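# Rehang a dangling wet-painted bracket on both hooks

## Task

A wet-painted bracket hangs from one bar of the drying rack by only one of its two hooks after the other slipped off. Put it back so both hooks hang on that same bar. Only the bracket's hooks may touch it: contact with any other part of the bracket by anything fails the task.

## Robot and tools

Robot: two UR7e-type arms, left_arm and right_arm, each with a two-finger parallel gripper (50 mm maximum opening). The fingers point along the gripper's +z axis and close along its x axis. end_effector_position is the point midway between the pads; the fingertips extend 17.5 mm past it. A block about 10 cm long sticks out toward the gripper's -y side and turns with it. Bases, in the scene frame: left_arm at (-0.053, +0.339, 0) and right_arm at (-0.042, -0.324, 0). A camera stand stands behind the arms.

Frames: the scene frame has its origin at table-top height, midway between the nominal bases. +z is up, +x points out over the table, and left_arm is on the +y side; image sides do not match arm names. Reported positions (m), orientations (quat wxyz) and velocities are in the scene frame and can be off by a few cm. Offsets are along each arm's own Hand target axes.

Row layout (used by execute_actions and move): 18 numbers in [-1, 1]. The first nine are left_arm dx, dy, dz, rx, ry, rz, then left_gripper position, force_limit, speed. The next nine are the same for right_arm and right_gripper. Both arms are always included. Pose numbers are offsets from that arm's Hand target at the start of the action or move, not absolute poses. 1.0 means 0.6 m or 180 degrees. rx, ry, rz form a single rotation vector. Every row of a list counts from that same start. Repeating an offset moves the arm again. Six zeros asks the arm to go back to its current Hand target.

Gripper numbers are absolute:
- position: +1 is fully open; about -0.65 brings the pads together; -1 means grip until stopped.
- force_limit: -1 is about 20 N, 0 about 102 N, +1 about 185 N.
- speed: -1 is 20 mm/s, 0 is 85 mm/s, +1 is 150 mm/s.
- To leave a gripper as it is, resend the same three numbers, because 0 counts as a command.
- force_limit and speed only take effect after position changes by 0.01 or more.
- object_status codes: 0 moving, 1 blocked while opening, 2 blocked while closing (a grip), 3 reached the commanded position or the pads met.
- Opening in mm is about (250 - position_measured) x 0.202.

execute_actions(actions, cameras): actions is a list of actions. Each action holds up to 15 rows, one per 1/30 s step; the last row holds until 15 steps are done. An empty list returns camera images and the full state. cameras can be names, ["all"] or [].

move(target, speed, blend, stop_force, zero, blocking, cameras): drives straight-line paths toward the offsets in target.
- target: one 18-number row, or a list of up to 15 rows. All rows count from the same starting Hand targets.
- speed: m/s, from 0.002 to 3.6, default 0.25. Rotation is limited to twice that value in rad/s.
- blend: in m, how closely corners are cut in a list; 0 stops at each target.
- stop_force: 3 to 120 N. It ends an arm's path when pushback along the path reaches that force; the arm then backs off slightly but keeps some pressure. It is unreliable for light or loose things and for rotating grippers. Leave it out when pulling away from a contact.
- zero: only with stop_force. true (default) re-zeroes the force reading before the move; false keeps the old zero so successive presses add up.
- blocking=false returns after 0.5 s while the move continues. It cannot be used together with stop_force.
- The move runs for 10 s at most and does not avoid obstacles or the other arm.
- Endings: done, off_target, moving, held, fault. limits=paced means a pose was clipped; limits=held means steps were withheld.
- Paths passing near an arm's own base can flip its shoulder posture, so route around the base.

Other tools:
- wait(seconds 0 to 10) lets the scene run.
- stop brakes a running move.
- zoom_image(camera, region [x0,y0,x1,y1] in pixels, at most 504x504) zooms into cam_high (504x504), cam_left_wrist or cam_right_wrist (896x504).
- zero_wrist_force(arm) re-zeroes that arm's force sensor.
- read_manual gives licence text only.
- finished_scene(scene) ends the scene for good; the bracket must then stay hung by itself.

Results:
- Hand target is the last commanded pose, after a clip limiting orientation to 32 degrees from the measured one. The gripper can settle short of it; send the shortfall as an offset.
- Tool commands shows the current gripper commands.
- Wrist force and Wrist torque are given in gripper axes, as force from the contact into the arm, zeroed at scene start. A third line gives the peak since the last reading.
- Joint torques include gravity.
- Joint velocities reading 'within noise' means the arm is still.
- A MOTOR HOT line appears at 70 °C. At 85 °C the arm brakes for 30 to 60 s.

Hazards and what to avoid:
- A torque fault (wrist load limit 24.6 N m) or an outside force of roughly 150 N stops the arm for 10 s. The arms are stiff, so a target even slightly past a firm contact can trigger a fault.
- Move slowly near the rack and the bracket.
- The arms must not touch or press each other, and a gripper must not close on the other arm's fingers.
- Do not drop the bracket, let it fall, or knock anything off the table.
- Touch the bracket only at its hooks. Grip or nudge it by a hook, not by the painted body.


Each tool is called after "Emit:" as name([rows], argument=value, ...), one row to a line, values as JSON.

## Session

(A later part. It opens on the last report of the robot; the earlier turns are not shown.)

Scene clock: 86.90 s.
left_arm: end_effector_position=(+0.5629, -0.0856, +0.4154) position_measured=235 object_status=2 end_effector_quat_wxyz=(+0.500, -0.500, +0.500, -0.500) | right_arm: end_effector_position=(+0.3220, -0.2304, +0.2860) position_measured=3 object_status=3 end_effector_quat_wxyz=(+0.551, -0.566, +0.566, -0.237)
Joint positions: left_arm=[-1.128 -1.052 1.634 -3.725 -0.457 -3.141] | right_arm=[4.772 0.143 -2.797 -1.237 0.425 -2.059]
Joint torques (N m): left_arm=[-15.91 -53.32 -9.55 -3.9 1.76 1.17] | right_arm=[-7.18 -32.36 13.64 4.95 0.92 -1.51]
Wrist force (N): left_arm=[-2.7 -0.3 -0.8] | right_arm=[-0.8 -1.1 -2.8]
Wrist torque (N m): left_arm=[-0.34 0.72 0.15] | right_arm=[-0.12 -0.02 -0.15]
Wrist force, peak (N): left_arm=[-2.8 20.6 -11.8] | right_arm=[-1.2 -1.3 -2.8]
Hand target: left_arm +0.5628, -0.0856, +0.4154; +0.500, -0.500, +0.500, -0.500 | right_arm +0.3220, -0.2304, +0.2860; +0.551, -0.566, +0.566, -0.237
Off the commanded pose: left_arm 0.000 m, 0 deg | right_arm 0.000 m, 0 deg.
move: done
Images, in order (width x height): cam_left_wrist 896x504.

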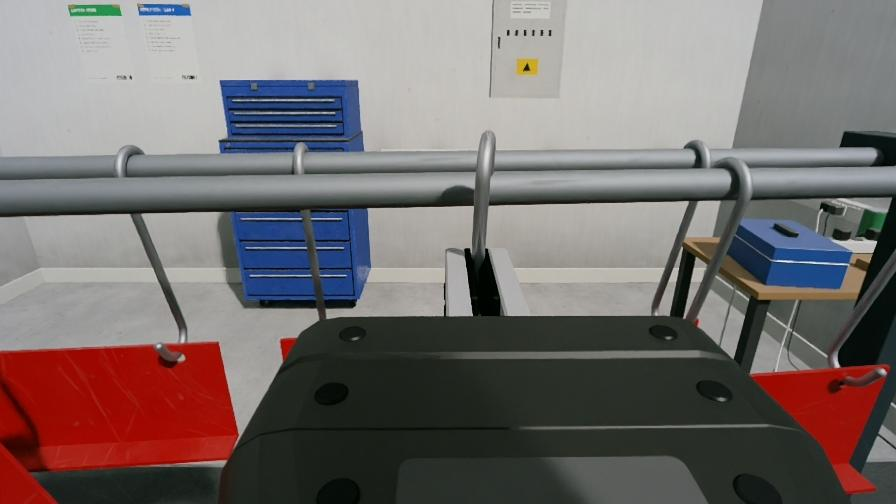

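Emit:
move([
  [0,0,-0.15,0,0,0,-1,-0.8,-1,0,0,0,0,0,0,1,1,1],
  [-0.05,0.22,-0.17,0,0,0,-1,-0.8,-1,0,0,0,0,0,0,1,1,1],
], cameras=["cam_left_wrist","cam_right_wrist","cam_high"], speed=0.2, blend=[0.02,0])

Emit:
zoom_image(camera="cam_left_wrist", region=[360, 100, 610, 320])

Scene clock: 90.90 s.
left_arm: end_effector_position=(+0.4608, -0.0556, +0.2834) position_measured=235 object_status=2 end_effector_quat_wxyz=(+0.500, -0.500, +0.500, -0.500) | right_arm: end_effector_position=(+0.3220, -0.2304, +0.2860) position_measured=3 object_status=3 end_effector_quat_wxyz=(+0.551, -0.566, +0.566, -0.237)
Joint positions: left_arm=[-1.298 -0.974 1.975 -4.144 -0.287 -3.141] | right_arm=[4.771 0.143 -2.797 -1.237 0.425 -2.059]
Joint torques (N m): left_arm=[-15.71 -31.37 -28.83 -3.25 1.63 1.29] | right_arm=[-7.5 -32.14 13.07 4.88 0.85 -1.44]
Wrist force (N): left_arm=[-2.4 -0.2 -0.6] | right_arm=[-1.0 -1.1 -2.6]
Wrist torque (N m): left_arm=[-0.30 0.68 0.14] | right_arm=[-0.13 0.01 -0.16]
Wrist force, peak (N): left_arm=[-3.0 2.1 -0.9] | right_arm=[-1.0 -1.3 -3.0]
Hand target: left_arm +0.4608, -0.0556, +0.2834; +0.500, -0.500, +0.500, -0.500 | right_arm +0.3220, -0.2304, +0.2860; +0.551, -0.566, +0.566, -0.237
Off the commanded pose: left_arm 0.000 m, 0 deg | right_arm 0.000 m, 0 deg.
move: done

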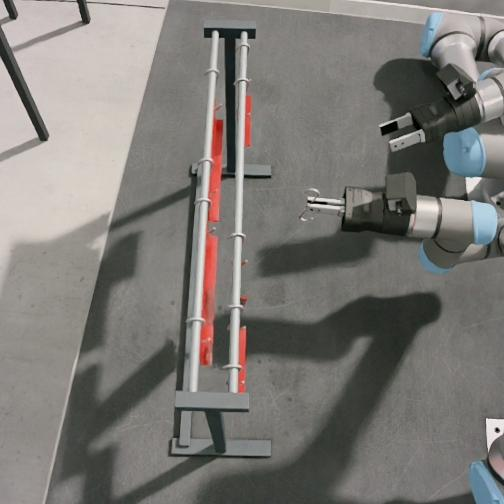

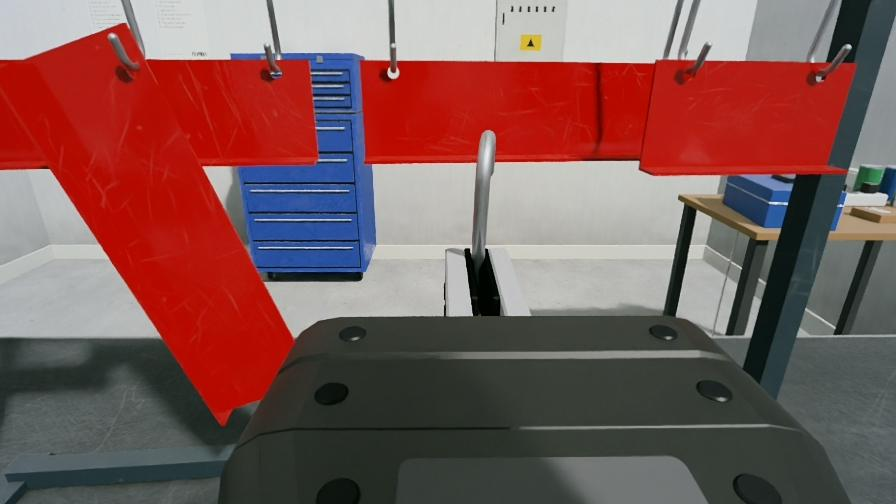

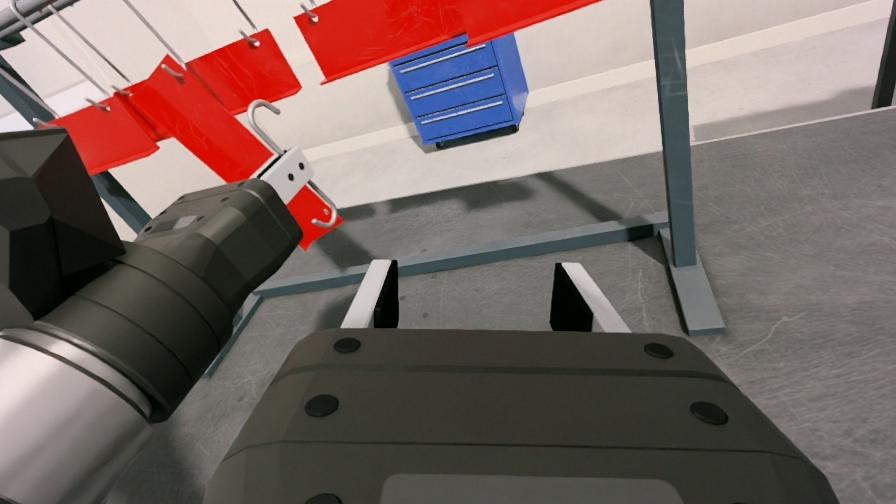

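Scaled by 2.016 from the camera's 896x504 image, which has a finer 1280x720 frame.

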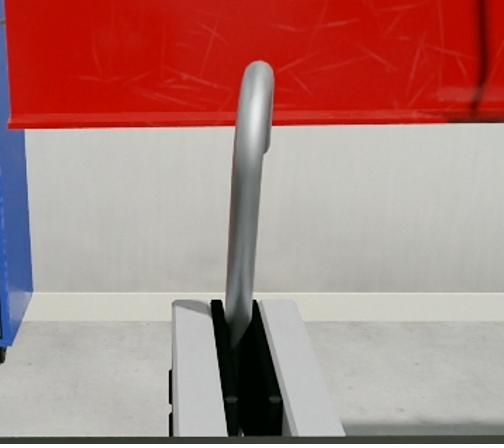

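Emit:
zoom_image(camera="cam_right_wrist", region=[225, 80, 365, 260])

Emit:
zoom_image(camera="cam_high", region=[280, 170, 350, 240])

Scaled by 2.800 from the camera's 896x504 image, which has a finer 1280x720 frame.

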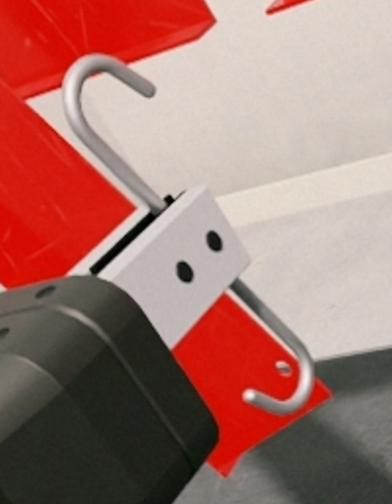

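Scaled by 7.200 from the camera's 504x504 image, which has a finer 720x720 frame.

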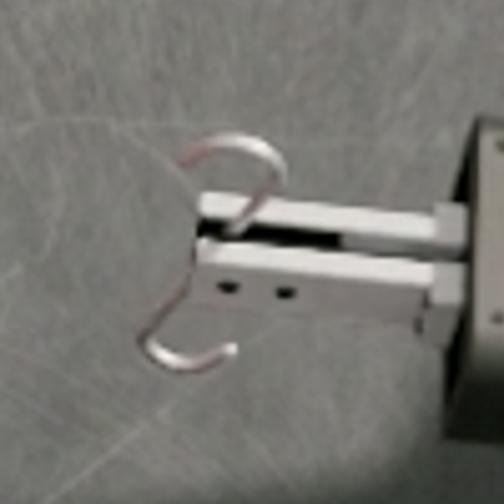

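Emit:
move(target=[-0.061,0.1083,0.105,0.2264,0.1306,0.3153,-1,-0.8,-1,0,0,0,0,0,0,1,1,1], cameras=["cam_right_wrist","cam_high","cam_left_wrist"], speed=0.2)

Emit:
zoom_image(camera="cam_right_wrist", region=[200, 80, 400, 280])

Emit:
zoom_image(camera="cam_high", region=[210, 170, 350, 310])

Scene clock: 117.30 s.
left_arm: end_effector_position=(+0.5024, -0.0305, +0.2404) position_measured=235 object_status=2 end_effector_quat_wxyz=(+0.662, -0.122, +0.566, -0.476) | right_arm: end_effector_position=(+0.3220, -0.2304, +0.2860) position_measured=3 object_status=3 end_effector_quat_wxyz=(+0.551, -0.566, +0.566, -0.237)
Joint positions: left_arm=[-1.017 -0.7 1.958 -4.797 -1.016 -2.189] | right_arm=[4.771 0.143 -2.797 -1.236 0.425 -2.06]
Joint torques (N m): left_arm=[-1.83 -43.51 -9.8 -0.78 -1.3 0.32] | right_arm=[-6.96 -31.8 12.25 4.95 0.63 -1.37]
Wrist force (N): left_arm=[-1.1 -1.1 -1.3] | right_arm=[-0.9 -1.2 -2.6]
Wrist torque (N m): left_arm=[-0.52 0.69 0.01] | right_arm=[-0.15 0.00 -0.16]
Wrist force, peak (N): left_arm=[1.1 -2.0 -2.8] | right_arm=[-1.0 -1.4 -2.9]
Hand target: left_arm +0.5024, -0.0305, +0.2404; +0.662, -0.122, +0.566, -0.476 (not the last commanded pose) | right_arm +0.3220, -0.2304, +0.2860; +0.551, -0.566, +0.566, -0.237
Tool commands: left_gripper/position=-1.0 left_gripper/force_limit=-0.796078 left_gripper/speed=-1.0 right_gripper/position=+1.0 right_gripper/force_limit=+1.0 right_gripper/speed=+1.0
Off the commanded pose: left_arm 0.033 m, 26 deg | right_arm 0.000 m, 0 deg.
FORCE FAULT: contact force on the left arm reached its limit, and that arm stopped. The contact can be on any part of that arm, not only on its tool. That arm's remaining commands of this call were not run. That arm is still stopped at the end of this call. That arm stays stopped for about 10 more seconds. Until then a move that you send moves the other arm only, and its call returns only when the move has ended. Once the stop has ended, the next robot result says so. If the stop ends while you think or write, that arm runs what you send next, counted from a new Hand target: where the arm stands when the stop ends. While its stop runs, that arm takes no new command, but its gripper still runs the gripper command that each later call begins with. Until it ends, the stop uses up actions while you think or wait. An arm that is not stopped still takes commands.
move: fault (left_arm)

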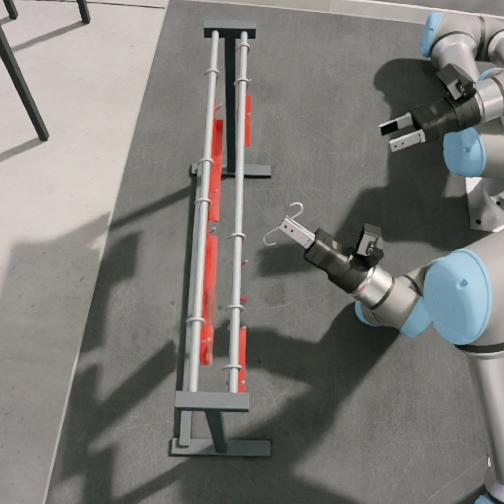

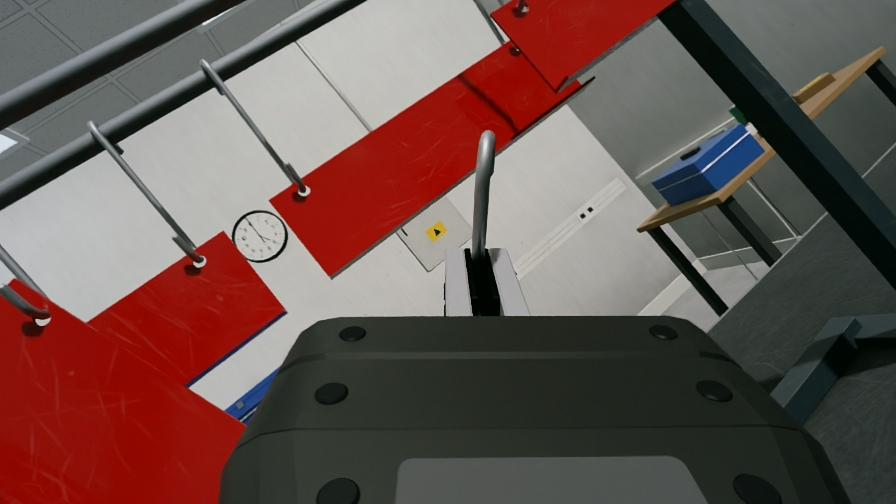

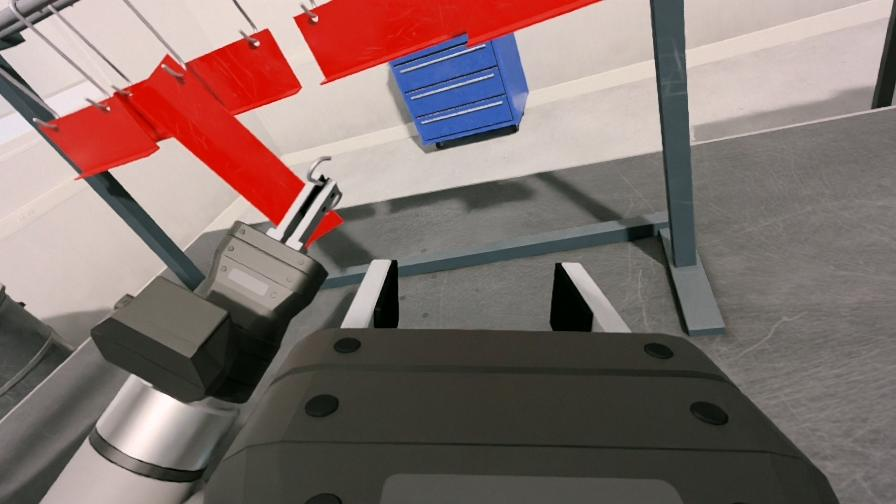

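Scaled by 2.520 from the camera's 896x504 image, which has a finer 1280x720 frame.

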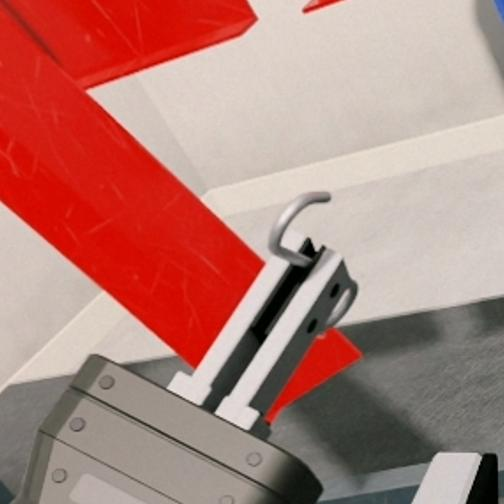

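Scaled by 3.600 from the camera's 504x504 image, which has a finer 720x720 frame.

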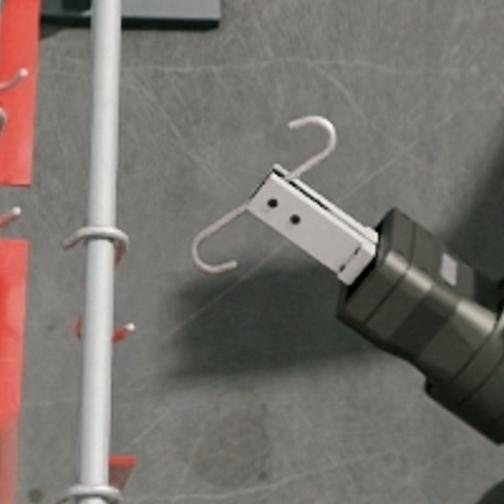

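Emit:
wait(seconds=10)

Scene clock: 158.60 s.
left_arm: end_effector_position=(+0.5024, -0.0305, +0.2404) position_measured=235 object_status=2 end_effector_quat_wxyz=(+0.662, -0.122, +0.566, -0.476) | right_arm: end_effector_position=(+0.3220, -0.2304, +0.2860) position_measured=3 object_status=3 end_effector_quat_wxyz=(+0.551, -0.566, +0.566, -0.237)
Joint positions: left_arm=[-1.017 -0.7 1.958 -4.797 -1.016 -2.189] | right_arm=[4.771 0.143 -2.797 -1.236 0.425 -2.06]
Joint torques (N m): left_arm=[-1.61 -45.24 -9.1 -0.87 -0.86 0.06] | right_arm=[-5.8 -30.79 12.88 4.98 0.58 -1.01]
Wrist force (N): left_arm=[-1.1 -1.2 -1.5] | right_arm=[-0.9 -1.2 -2.7]
Wrist torque (N m): left_arm=[-0.53 0.68 0.01] | right_arm=[-0.15 -0.01 -0.15]
Wrist force, peak (N): left_arm=[-1.2 -1.5 -1.5] | right_arm=[-0.9 -1.5 -3.0]
Hand target: left_arm +0.5024, -0.0305, +0.2404; +0.662, -0.122, +0.566, -0.476 (not the last commanded pose) | right_arm +0.3220, -0.2304, +0.2860; +0.551, -0.566, +0.566, -0.237
Tool commands: left_gripper/position=-1.0 left_gripper/force_limit=-0.796078 left_gripper/speed=-1.0 right_gripper/position=+1.0 right_gripper/force_limit=+1.0 right_gripper/speed=+1.0
Off the commanded pose: left_arm 0.033 m, 26 deg | right_arm 0.000 m, 0 deg.
FORCE FAULT, CONTINUED: the left arm's stop, for the force fault that an earlier result reported, is over. The rest of the stop counts as 19 of the actions that you can send in this scene. That arm's target is now where it stood when the stop ended, not its last command. That arm accepts commands again.
wait: 10.00 s; at rest from the start

Emit:
move([
  [-0.334,-0.2145,-0.188,0,0,0,-1,-0.8,-1,0,0,0,0,0,0,1,1,1],
  [-0.334,-0.2145,-0.188,-0.1475,-0.0845,-0.2065,-1,-0.8,-1,0,0,0,0,0,0,1,1,1],
], speed=0.4, cameras=["cam_high"])

Scene clock: 163.57 s.
left_arm: end_effector_position=(+0.3598, +0.0992, +0.4199) position_measured=235 object_status=2 end_effector_quat_wxyz=(+0.512, -0.496, +0.489, -0.503) | right_arm: end_effector_position=(+0.3220, -0.2304, +0.2860) position_measured=3 object_status=3 end_effector_quat_wxyz=(+0.551, -0.566, +0.566, -0.237)
Joint positions: left_arm=[-1.501 -1.553 2.301 -4.295 -0.073 -2.735] | right_arm=[4.771 0.142 -2.797 -1.235 0.425 -2.06]
Joint torques (N m): left_arm=[12.44 -24.72 -4.91 3.73 -3.37 -1.29] | right_arm=[-6.93 -31.12 12.99 4.93 0.95 -1.76]
Wrist force (N): left_arm=[-2.5 -0.2 -0.3] | right_arm=[-0.8 -1.4 -2.9]
Wrist torque (N m): left_arm=[-0.30 0.72 0.22] | right_arm=[-0.18 -0.01 -0.16]
Wrist force, peak (N): left_arm=[-3.5 -2.3 -2.3] | right_arm=[-1.0 -1.4 -2.9]
Hand target: left_arm +0.3603, +0.0994, +0.4203; +0.500, -0.500, +0.500, -0.500 | right_arm +0.3220, -0.2304, +0.2860; +0.551, -0.566, +0.566, -0.237
Off the commanded pose: left_arm 0.001 m, 2 deg | right_arm 0.000 m, 0 deg.
move: done
Images, in order (width x height): cam_high 504x504.

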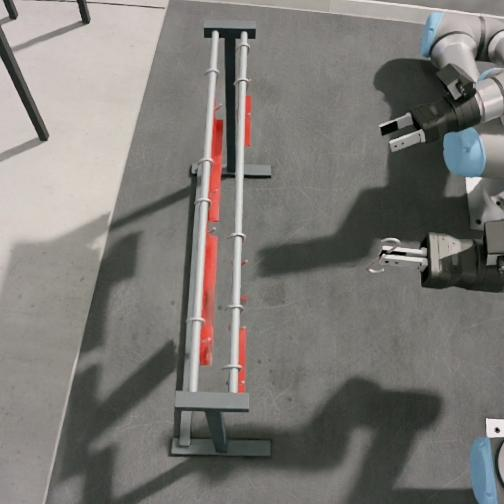

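Emit:
move(target=[-0.321,0,-0.052,0,-0.306,0,-1,-0.8,-1,0,0,0,0,0,0,1,1,1], speed=0.4, cameras=["cam_high"])

Scene clock: 167.20 s.
left_arm: end_effector_position=(+0.3291, +0.2919, +0.4204) position_measured=235 object_status=2 end_effector_quat_wxyz=(+0.675, -0.674, +0.212, -0.212) | right_arm: end_effector_position=(+0.3220, -0.2304, +0.2860) position_measured=3 object_status=3 end_effector_quat_wxyz=(+0.551, -0.566, +0.566, -0.237)
Joint positions: left_arm=[-1.242 -1.49 2.234 -3.885 0.618 -3.142] | right_arm=[4.771 0.142 -2.797 -1.234 0.425 -2.06]
Joint torques (N m): left_arm=[11.38 -10.67 -31.7 -0.99 1.79 1.57] | right_arm=[-6.79 -30.59 12.59 4.95 0.73 -1.4]
Wrist force (N): left_arm=[-2.7 -0.2 -0.7] | right_arm=[-0.9 -1.2 -2.8]
Wrist torque (N m): left_arm=[-0.30 0.74 0.12] | right_arm=[-0.14 0.00 -0.16]
Wrist force, peak (N): left_arm=[-3.0 -0.5 -0.3] | right_arm=[-1.1 -1.4 -2.8]
Hand target: left_arm +0.3291, +0.2920, +0.4204; +0.675, -0.674, +0.212, -0.212 | right_arm +0.3220, -0.2304, +0.2860; +0.551, -0.566, +0.566, -0.237
Off the commanded pose: left_arm 0.000 m, 0 deg | right_arm 0.000 m, 0 deg.
move: done
Images, in order (width x height): cam_high 504x504.

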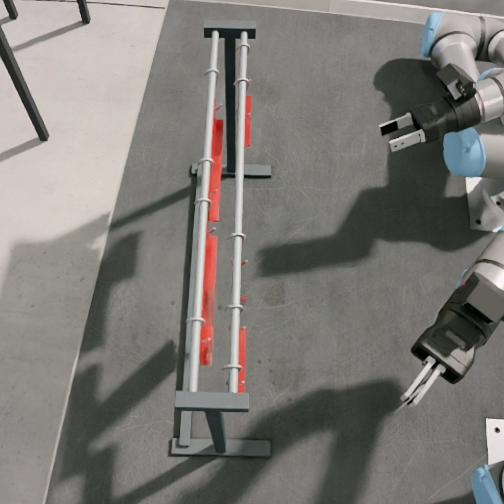

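Emit:
move([
  [0.219,-0.1335,-0.1555,0.193,0,0.272,-1,-0.8,-1,0,0,0,0,0,0,1,1,1],
  [0.423,0.0327,-0.300,0.386,0,0.544,-1,-0.8,-1,0,0,0,0,0,0,1,1,1],
  [0.408,0.332,-0.289,0.579,0,0.816,-1,-0.8,-1,0,0,0,0,0,0,1,1,1],
], speed=0.6, blend=0.03, cameras=["cam_high","cam_left_wrist"])

Scene clock: 177.50 s.
left_arm: end_effector_position=(+0.4305, +0.0098, +0.2211) position_measured=235 object_status=2 end_effector_quat_wxyz=(+0.563, +0.564, +0.427, +0.428) | right_arm: end_effector_position=(+0.3220, -0.2304, +0.2860) position_measured=3 object_status=3 end_effector_quat_wxyz=(+0.551, -0.566, +0.566, -0.237)
Joint positions: left_arm=[-1.241 -1.49 2.232 -0.74 0.617 -3.142] | right_arm=[4.771 0.142 -2.797 -1.234 0.425 -2.061]
Joint torques (N m): left_arm=[12.32 -15.26 -35.08 1.27 1.74 -1.53] | right_arm=[-6.82 -31.06 12.25 4.79 0.88 -1.5]
Wrist force (N): left_arm=[1.8 -2.3 -0.5] | right_arm=[-1.0 -1.2 -2.7]
Wrist torque (N m): left_arm=[-0.42 -0.02 -0.32] | right_arm=[-0.15 0.01 -0.16]
Wrist force, peak (N): left_arm=[0.4 -4.3 -1.1] | right_arm=[-1.0 -1.2 -2.9]
Hand target: left_arm +0.4305, +0.0098, +0.2211; +0.563, +0.564, +0.427, +0.428 | right_arm +0.3220, -0.2304, +0.2860; +0.551, -0.566, +0.566, -0.237
Off the commanded pose: left_arm 0.000 m, 0 deg | right_arm 0.000 m, 0 deg.
move: done
Images, in order (width x height): cam_high 504x504, cam_left_wrist 896x504.

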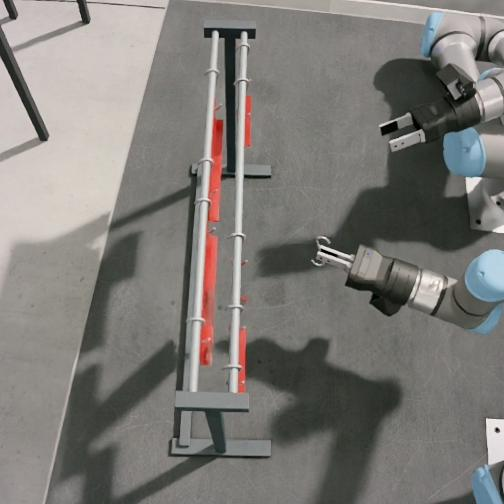

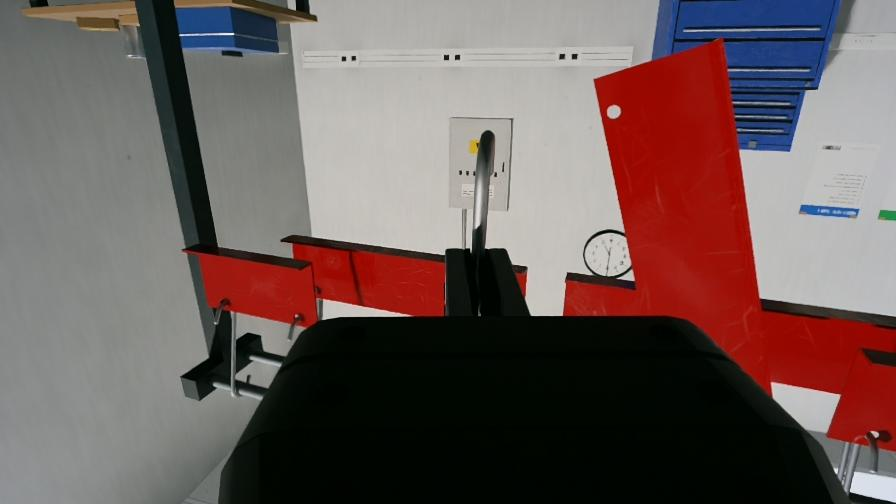

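Emit:
move([
  [0,0,0,0.062,-0.204,-0.6294,-1,-0.8,-1,0,0,0,0,0,0,1,1,1],
  [-0.0052,-0.016,0.1238,0.062,-0.204,-0.6294,-1,-0.8,-1,0,0,0,0,0,0,1,1,1],
], speed=0.4, cameras=["all"])

Emit:
zoom_image(camera="cam_right_wrist", region=[240, 120, 400, 280])

Emit:
zoom_image(camera="cam_high", region=[210, 180, 330, 300])

Scene clock: 187.40 s.
left_arm: end_effector_position=(+0.5011, -0.0132, +0.2114) position_measured=235 object_status=2 end_effector_quat_wxyz=(+0.701, +0.093, +0.562, -0.430) | right_arm: end_effector_position=(+0.3220, -0.2304, +0.2860) position_measured=3 object_status=3 end_effector_quat_wxyz=(+0.551, -0.566, +0.566, -0.237)
Joint positions: left_arm=[-0.818 -1.169 2.219 -1.41 1.486 -5.067] | right_arm=[4.77 0.142 -2.797 -1.233 0.426 -2.061]
Joint torques (N m): left_arm=[10.03 -25.01 -30.24 -0.93 2.12 -1.47] | right_arm=[-6.96 -32.94 12.53 5.14 0.91 -1.39]
Wrist force (N): left_arm=[0.1 -1.7 -1.0] | right_arm=[-0.9 -1.2 -2.7]
Wrist torque (N m): left_arm=[-0.58 0.53 -0.11] | right_arm=[-0.14 0.00 -0.16]
Wrist force, peak (N): left_arm=[-0.5 -3.7 -3.1] | right_arm=[-0.7 -1.4 -3.0]
Hand target: left_arm +0.5012, -0.0133, +0.2114; +0.701, +0.093, +0.562, -0.430 | right_arm +0.3220, -0.2304, +0.2860; +0.551, -0.566, +0.566, -0.237
Off the commanded pose: left_arm 0.000 m, 0 deg | right_arm 0.000 m, 0 deg.
move: done

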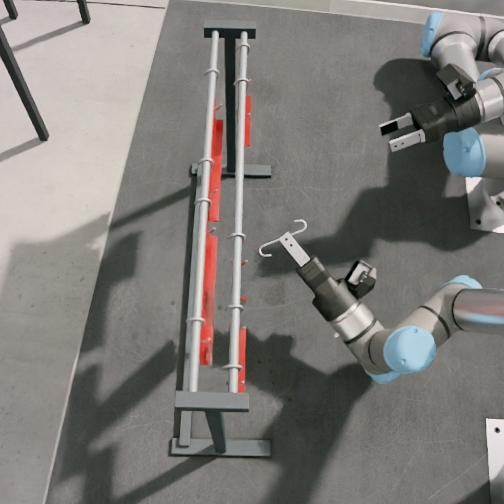

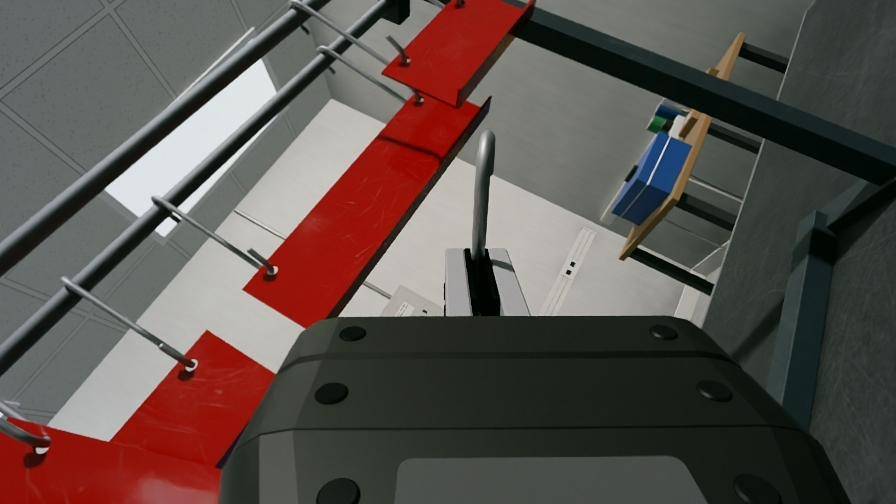

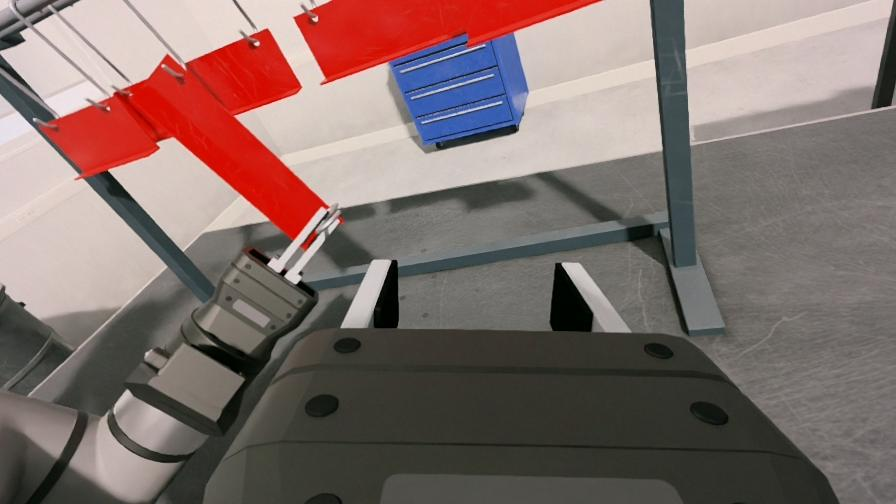

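Scaled by 3.150 from the camera's 896x504 image, which has a finer 1280x720 frame.

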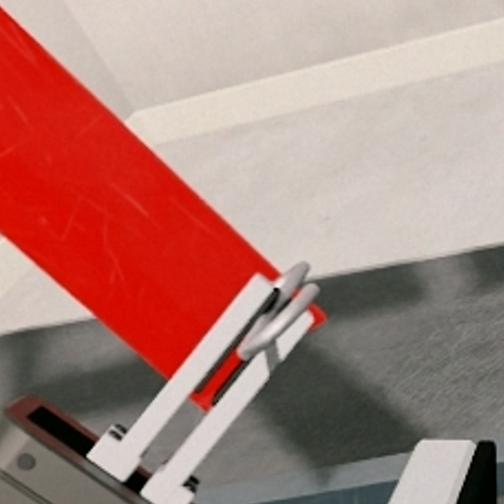

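Scaled by 4.200 from the camera's 504x504 image, which has a finer 720x720 frame.

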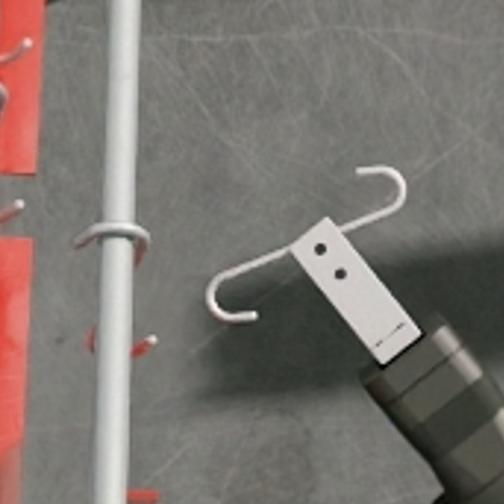

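Emit:
move(target=[0,0,0,0,0,0,-1,-0.8,-1,0.077,0.193,0.061,0.139,0,0,1,1,1], speed=0.3, cameras=["cam_right_wrist"])

Scene clock: 193.13 s.
left_arm: end_effector_position=(+0.5012, -0.0133, +0.2114) position_measured=235 object_status=2 end_effector_quat_wxyz=(+0.701, +0.093, +0.562, -0.430) | right_arm: end_effector_position=(+0.3222, -0.2303, +0.2852) position_measured=3 object_status=3 end_effector_quat_wxyz=(+0.552, -0.565, +0.566, -0.237)
Joint positions: left_arm=[-0.818 -1.169 2.219 -1.41 1.486 -5.067] | right_arm=[4.77 0.144 -2.801 -1.229 0.425 -2.064]
Joint torques (N m): left_arm=[11.98 -23.48 -30.79 -0.86 1.88 -1.43] | right_arm=[-6.52 -31.94 30.91 1.05 0.92 1.8]
Wrist force (N): left_arm=[0.2 -1.7 -1.2] | right_arm=[-1.2 -1.4 -3.0]
Wrist torque (N m): left_arm=[-0.59 0.51 -0.11] | right_arm=[-0.18 0.04 -0.35]
Wrist force, peak (N): left_arm=[0.2 -1.9 -1.2] | right_arm=[-1.4 -2.5 -3.1]
Hand target: left_arm +0.5012, -0.0133, +0.2114; +0.701, +0.093, +0.562, -0.430 | right_arm +0.3222, -0.2303, +0.2852; +0.552, -0.565, +0.566, -0.237 (not the last commanded pose)
Off the commanded pose: left_arm 0.000 m, 0 deg | right_arm 0.129 m, 25 deg.
move: held (right_arm; a check stopped the path); limits=held
pose unreachable (right arm): on one or more control steps of this call, first in action 0 (counted from 0), this arm could not follow its commanded pose, so it was not sent that pose on those steps. It may still have moved: this result reports where it is.
cause: moving toward the commanded pose would bring two parts of the arm too close to each other (joints 3 (elbow) and 4 (wrist 1) lie between them).
Images, in order (width x height): cam_right_wrist 896x504.

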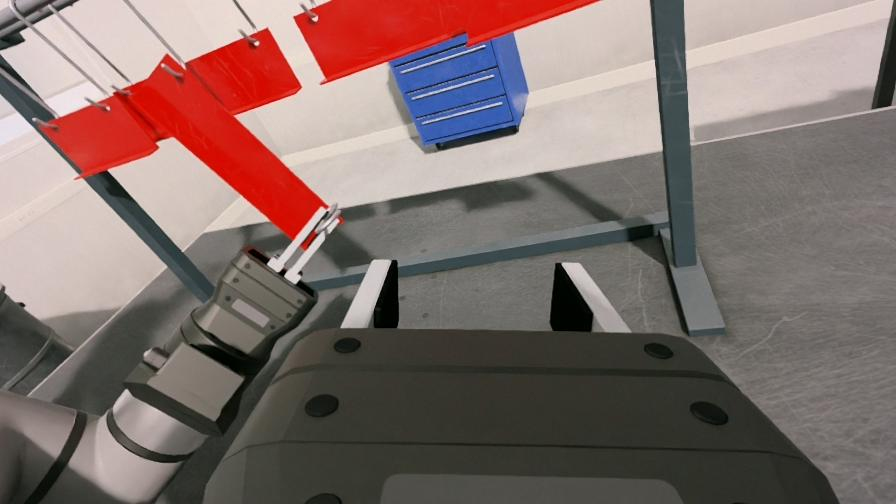

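Emit:
move(target=[0,0,0,0,0,0,-1,-0.8,-1,-0.066,-0.295,0.0385,0,0,0,1,1,1], speed=0.3, cameras=["cam_right_wrist"])

Scene clock: 199.77 s.
left_arm: end_effector_position=(+0.5012, -0.0133, +0.2114) position_measured=235 object_status=2 end_effector_quat_wxyz=(+0.701, +0.093, +0.562, -0.430) | right_arm: end_effector_position=(+0.3390, -0.2423, +0.4505) position_measured=3 object_status=3 end_effector_quat_wxyz=(+0.588, -0.501, +0.556, -0.309)
Joint positions: left_arm=[-0.818 -1.169 2.219 -1.41 1.486 -5.067] | right_arm=[4.846 -0.163 -2.5 -1.283 0.165 -1.991]
Joint torques (N m): left_arm=[11.66 -24.62 -30.19 -0.81 1.99 -1.55] | right_arm=[-6.47 -31.83 32.59 4.66 0.71 1.41]
Wrist force (N): left_arm=[0.1 -1.8 -1.1] | right_arm=[-0.7 -1.0 -2.6]
Wrist torque (N m): left_arm=[-0.60 0.53 -0.11] | right_arm=[-0.08 -0.09 -0.32]
Wrist force, peak (N): left_arm=[0.2 -1.9 -1.3] | right_arm=[-1.6 -3.6 -2.9]
Hand target: left_arm +0.5012, -0.0133, +0.2114; +0.701, +0.093, +0.562, -0.430 | right_arm +0.3999, -0.2303, +0.4507; +0.552, -0.565, +0.566, -0.237
Off the commanded pose: left_arm 0.000 m, 0 deg | right_arm 0.062 m, 12 deg.
move: off_target (right_arm)
Images, in order (width x height): cam_right_wrist 896x504.

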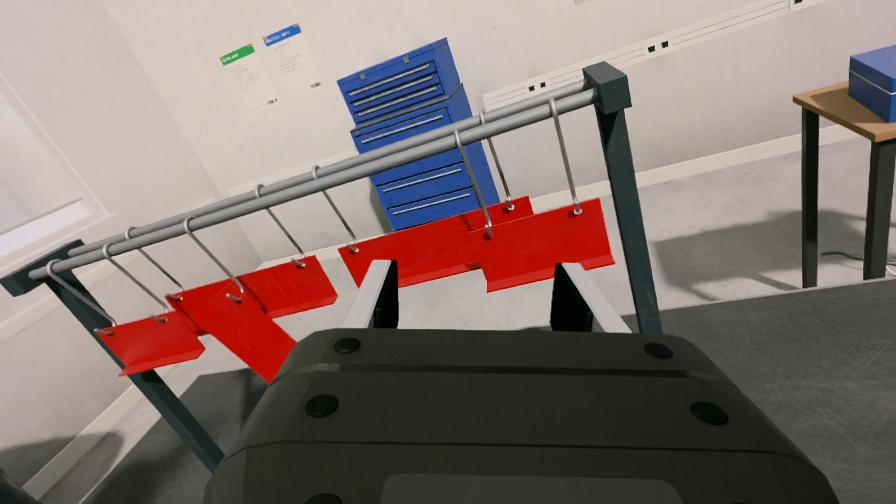

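Emit:
move(target=[0,0,0,0,0,0,-1,-0.8,-1,-0.025,0.078,0.098,-0.075,-0.185,-0.187,1,1,1], speed=0.3, cameras=["cam_right_wrist","cam_high"])

Scene clock: 205.17 s.
left_arm: end_effector_position=(+0.5012, -0.0133, +0.2114) position_measured=235 object_status=2 end_effector_quat_wxyz=(+0.701, +0.093, +0.562, -0.430) | right_arm: end_effector_position=(+0.3433, -0.2262, +0.4288) position_measured=3 object_status=3 end_effector_quat_wxyz=(+0.621, -0.612, +0.405, -0.275)
Joint positions: left_arm=[-0.818 -1.169 2.219 -1.41 1.486 -5.067] | right_arm=[5.163 0.241 -2.495 -1.464 0.141 -2.402]
Joint torques (N m): left_arm=[11.37 -25.7 -30.12 -0.97 1.65 -1.31] | right_arm=[0.88 -24.9 15.63 1.99 -1.42 -0.37]
Wrist force (N): left_arm=[-0.1 -1.7 -1.3] | right_arm=[-0.6 -0.8 -2.9]
Wrist torque (N m): left_arm=[-0.58 0.56 -0.11] | right_arm=[-0.03 -0.11 -0.38]
Wrist force, peak (N): left_arm=[-0.1 -1.9 -1.2] | right_arm=[3.8 -4.5 -4.8]
Hand target: left_arm +0.5012, -0.0133, +0.2114; +0.701, +0.093, +0.562, -0.430 | right_arm +0.3433, -0.2262, +0.4288; +0.621, -0.612, +0.405, -0.275 (not the last commanded pose)
Tool commands: left_gripper/position=-1.0 left_gripper/force_limit=-0.8 left_gripper/speed=-1.0 right_gripper/position=+1.0 right_gripper/force_limit=+1.0 right_gripper/speed=+1.0
Off the commanded pose: left_arm 0.000 m, 0 deg | right_arm 0.102 m, 35 deg.
FORCE FAULT: contact force on the right arm reached its limit, and that arm stopped. The contact can be on any part of that arm, not only on its tool. That arm's remaining commands of this call were not run. That arm is still stopped at the end of this call. That arm stays stopped for about 10 more seconds. Until then a move that you send moves the other arm only, and its call returns only when the move has ended. Once the stop has ended, the next robot result says so. If the stop ends while you think or write, that arm runs what you send next, counted from a new Hand target: where the arm stands when the stop ends. While its stop runs, that arm takes no new command, but its gripper still runs the gripper command that each later call begins with. Until it ends, the stop uses up actions while you think or wait. An arm that is not stopped still takes commands.
shoulder posture changed (right arm): the wrist came as close to joint 1's axis as it can, and the arm is now in the other of its two shoulder postures.
move: fault (right_arm)
Images, in order (width x height): cam_high 504x504, cam_right_wrist 896x504.

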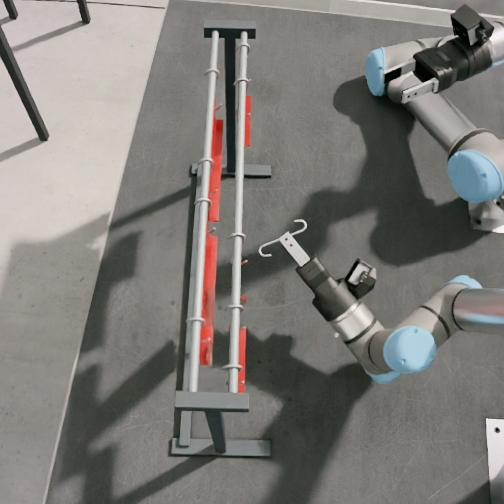

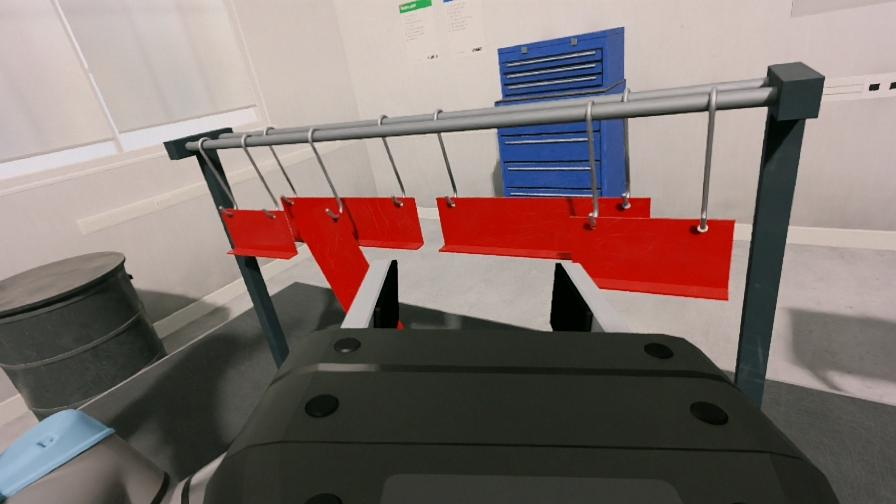

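Emit:
wait(seconds=9)

Emit:
move([
  [0,0,0,0,0,0,-1,-0.8,-1,-0.01,-0.2207,0.0253,0,0,0,1,1,1],
  [0,0,0,0,0,0,-1,-0.8,-1,-0.003,-0.0598,0.1868,-0.165,-0.128,-0.098,1,1,1],
], speed=0.25, cameras=["cam_right_wrist","cam_high"])

Scene clock: 219.13 s.
left_arm: end_effector_position=(+0.5012, -0.0133, +0.2114) position_measured=235 object_status=2 end_effector_quat_wxyz=(+0.701, +0.093, +0.562, -0.430) | right_arm: end_effector_position=(+0.3433, -0.2262, +0.4288) position_measured=3 object_status=3 end_effector_quat_wxyz=(+0.621, -0.612, +0.405, -0.275)
Joint positions: left_arm=[-0.818 -1.169 2.219 -1.41 1.486 -5.067] | right_arm=[5.163 0.241 -2.495 -1.464 0.141 -2.402]
Joint torques (N m): left_arm=[11.88 -26.72 -30.3 -1.08 1.43 -1.49] | right_arm=[1.33 -25.47 16.45 1.94 -1.36 -0.27]
Wrist force (N): left_arm=[0.0 -1.6 -1.0] | right_arm=[-0.5 -0.7 -2.6]
Wrist torque (N m): left_arm=[-0.56 0.54 -0.11] | right_arm=[-0.01 -0.14 -0.38]
Wrist force, peak (N): left_arm=[0.0 -1.9 -1.3] | right_arm=[-0.7 -0.9 -3.0]
Hand target: left_arm +0.5012, -0.0133, +0.2114; +0.701, +0.093, +0.562, -0.430 | right_arm +0.3433, -0.2262, +0.4288; +0.621, -0.612, +0.405, -0.275 (not the last commanded pose)
Tool commands: left_gripper/position=-1.0 left_gripper/force_limit=-0.8 left_gripper/speed=-1.0 right_gripper/position=+1.0 right_gripper/force_limit=+1.0 right_gripper/speed=+1.0
Off the commanded pose: left_arm 0.000 m, 0 deg | right_arm 0.102 m, 35 deg.
FORCE FAULT, CONTINUED: the right arm's stop, for the force fault that an earlier result reported, is over. The rest of the stop counts as 19 of the actions that you can send in this scene. That arm's target is now where it stood when the stop ended, not its last command. That arm accepts commands again.
wait: 9.00 s; at rest from the start

Scene clock: 222.63 s.
left_arm: end_effector_position=(+0.5012, -0.0133, +0.2114) position_measured=235 object_status=2 end_effector_quat_wxyz=(+0.701, +0.093, +0.562, -0.430) | right_arm: end_effector_position=(+0.4420, -0.1680, +0.4558) position_measured=3 object_status=3 end_effector_quat_wxyz=(-0.464, +0.845, -0.234, +0.128)
Joint positions: left_arm=[-0.818 -1.169 2.219 -1.41 1.486 -5.067] | right_arm=[5.833 -0.13 -1.374 -3.348 0.573 -1.404]
Joint torques (N m): left_arm=[12.11 -27.07 -30.74 -1.11 1.58 -1.36] | right_arm=[5.38 -49.93 10.65 1.25 0.52 1.38]
Wrist force (N): left_arm=[0.0 -1.6 -1.1] | right_arm=[0.4 -0.7 -1.4]
Wrist torque (N m): left_arm=[-0.57 0.54 -0.11] | right_arm=[-0.10 -0.15 -0.36]
Wrist force, peak (N): left_arm=[0.0 -1.8 -1.3] | right_arm=[-0.9 -2.7 -2.8]
Hand target: left_arm +0.5012, -0.0133, +0.2114; +0.701, +0.093, +0.562, -0.430 | right_arm +0.4420, -0.1680, +0.4558; -0.464, +0.845, -0.234, +0.128
Off the commanded pose: left_arm 0.000 m, 0 deg | right_arm 0.000 m, 0 deg.
move: done
Images, in order (width x height): cam_high 504x504, cam_right_wrist 896x504.

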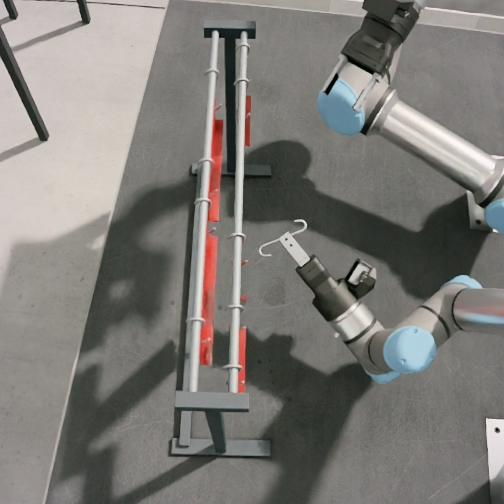

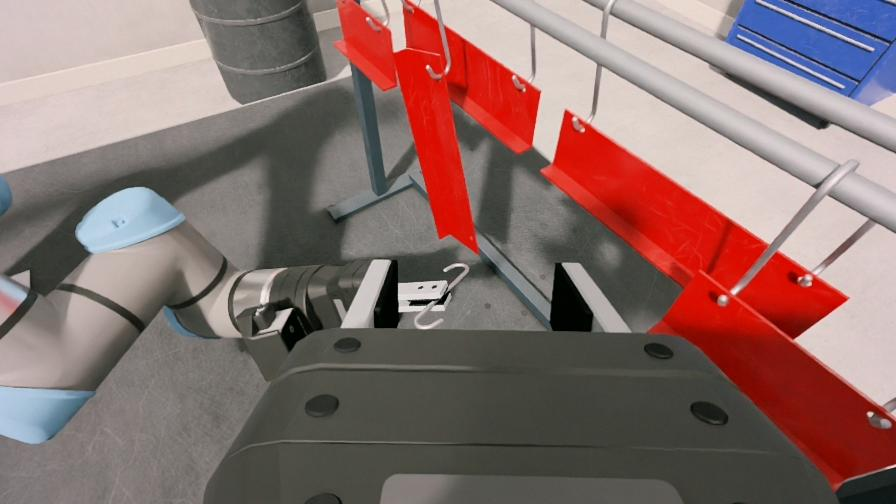

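Emit:
zoom_image(camera="cam_right_wrist", region=[380, 200, 510, 330])

Scaled by 3.877 from the camera's 896x504 image, which has a finer 1280x720 frame.

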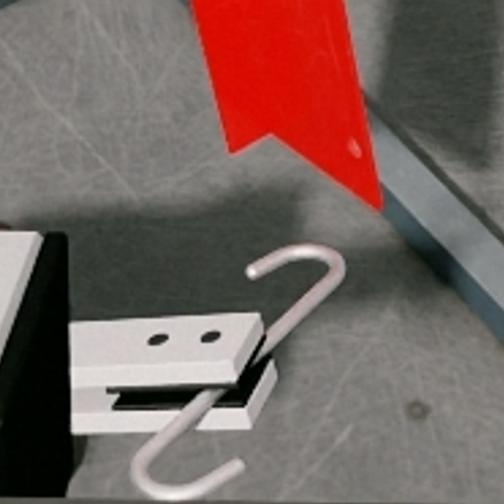

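Emit:
move([
  [0,0.0825,0.0825,0,0,0,-1,-0.8,-1,0,0,0,0,0,0,1,1,1],
  [0.005,0.1377,0.0273,0,0,0,-1,-0.8,-1,0,0,0,0,0,0,1,1,1],
], speed=0.08, cameras=["cam_right_wrist","cam_high"])

Emit:
zoom_image(camera="cam_right_wrist", region=[400, 170, 530, 300])

Emit:
zoom_image(camera="cam_high", region=[210, 190, 310, 290])

Scene clock: 231.47 s.
left_arm: end_effector_position=(+0.5712, +0.0258, +0.1854) position_measured=235 object_status=2 end_effector_quat_wxyz=(+0.701, +0.093, +0.562, -0.430) | right_arm: end_effector_position=(+0.4420, -0.1680, +0.4558) position_measured=3 object_status=3 end_effector_quat_wxyz=(-0.464, +0.845, -0.234, +0.128)
Joint positions: left_arm=[-0.639 -1.034 2.083 -1.41 1.654 -5.13] | right_arm=[5.833 -0.13 -1.374 -3.348 0.573 -1.404]
Joint torques (N m): left_arm=[11.6 -30.27 -1.88 -6.11 1.7 -1.36] | right_arm=[5.75 -52.51 10.26 1.15 0.29 1.58]
Wrist force (N): left_arm=[0.4 -2.0 -1.6] | right_arm=[0.2 -0.7 -1.5]
Wrist torque (N m): left_arm=[-0.64 0.45 -0.13] | right_arm=[-0.10 -0.12 -0.35]
Wrist force, peak (N): left_arm=[0.0 -2.4 -1.6] | right_arm=[0.2 -0.9 -1.5]
Hand target: left_arm +0.5712, +0.0259, +0.1854; +0.701, +0.093, +0.562, -0.430 | right_arm +0.4420, -0.1680, +0.4558; -0.464, +0.845, -0.234, +0.128
Off the commanded pose: left_arm 0.000 m, 0 deg | right_arm 0.000 m, 0 deg.
move: done
Images, in order (width x height): cam_high 504x504, cam_right_wrist 896x504.

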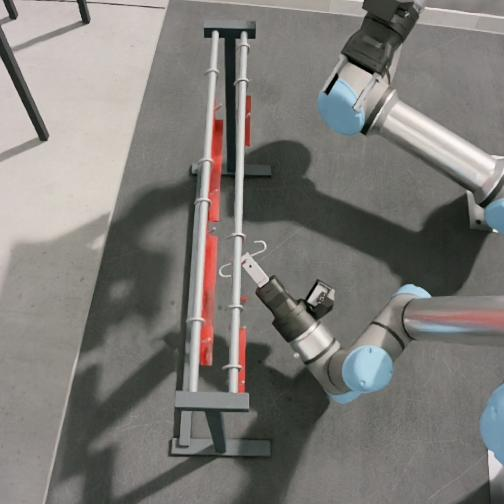

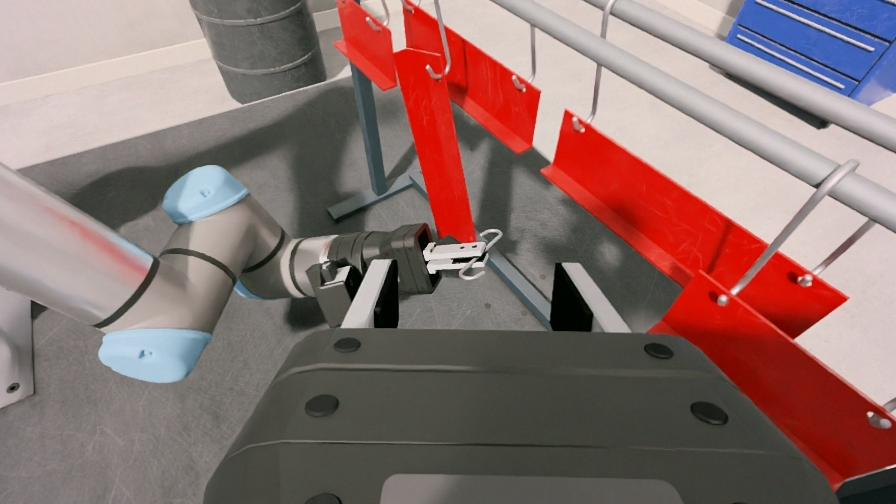

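Scaled by 3.877 from the camera's 896x504 image, which has a finer 1280x720 frame.

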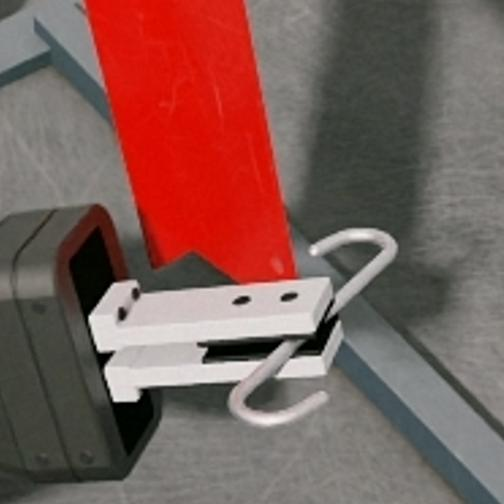

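Scaled by 5.040 from the camera's 504x504 image, which has a finer 720x720 frame.

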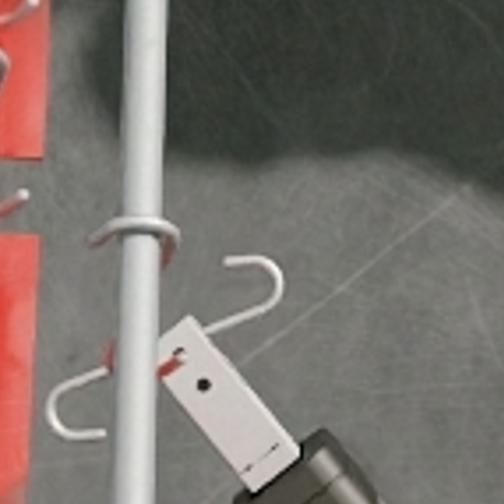

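Emit:
zoom_image(camera="cam_right_wrist", region=[450, 215, 510, 255])

Scaled by 8.400 from the camera's 896x504 image, which has a finer 1280x720 frame.

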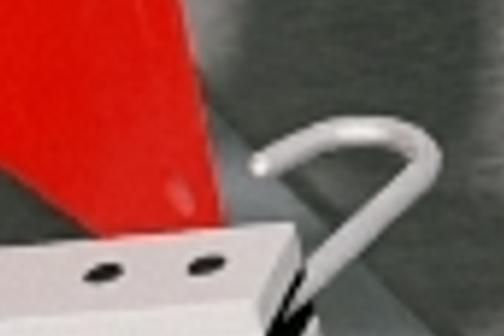

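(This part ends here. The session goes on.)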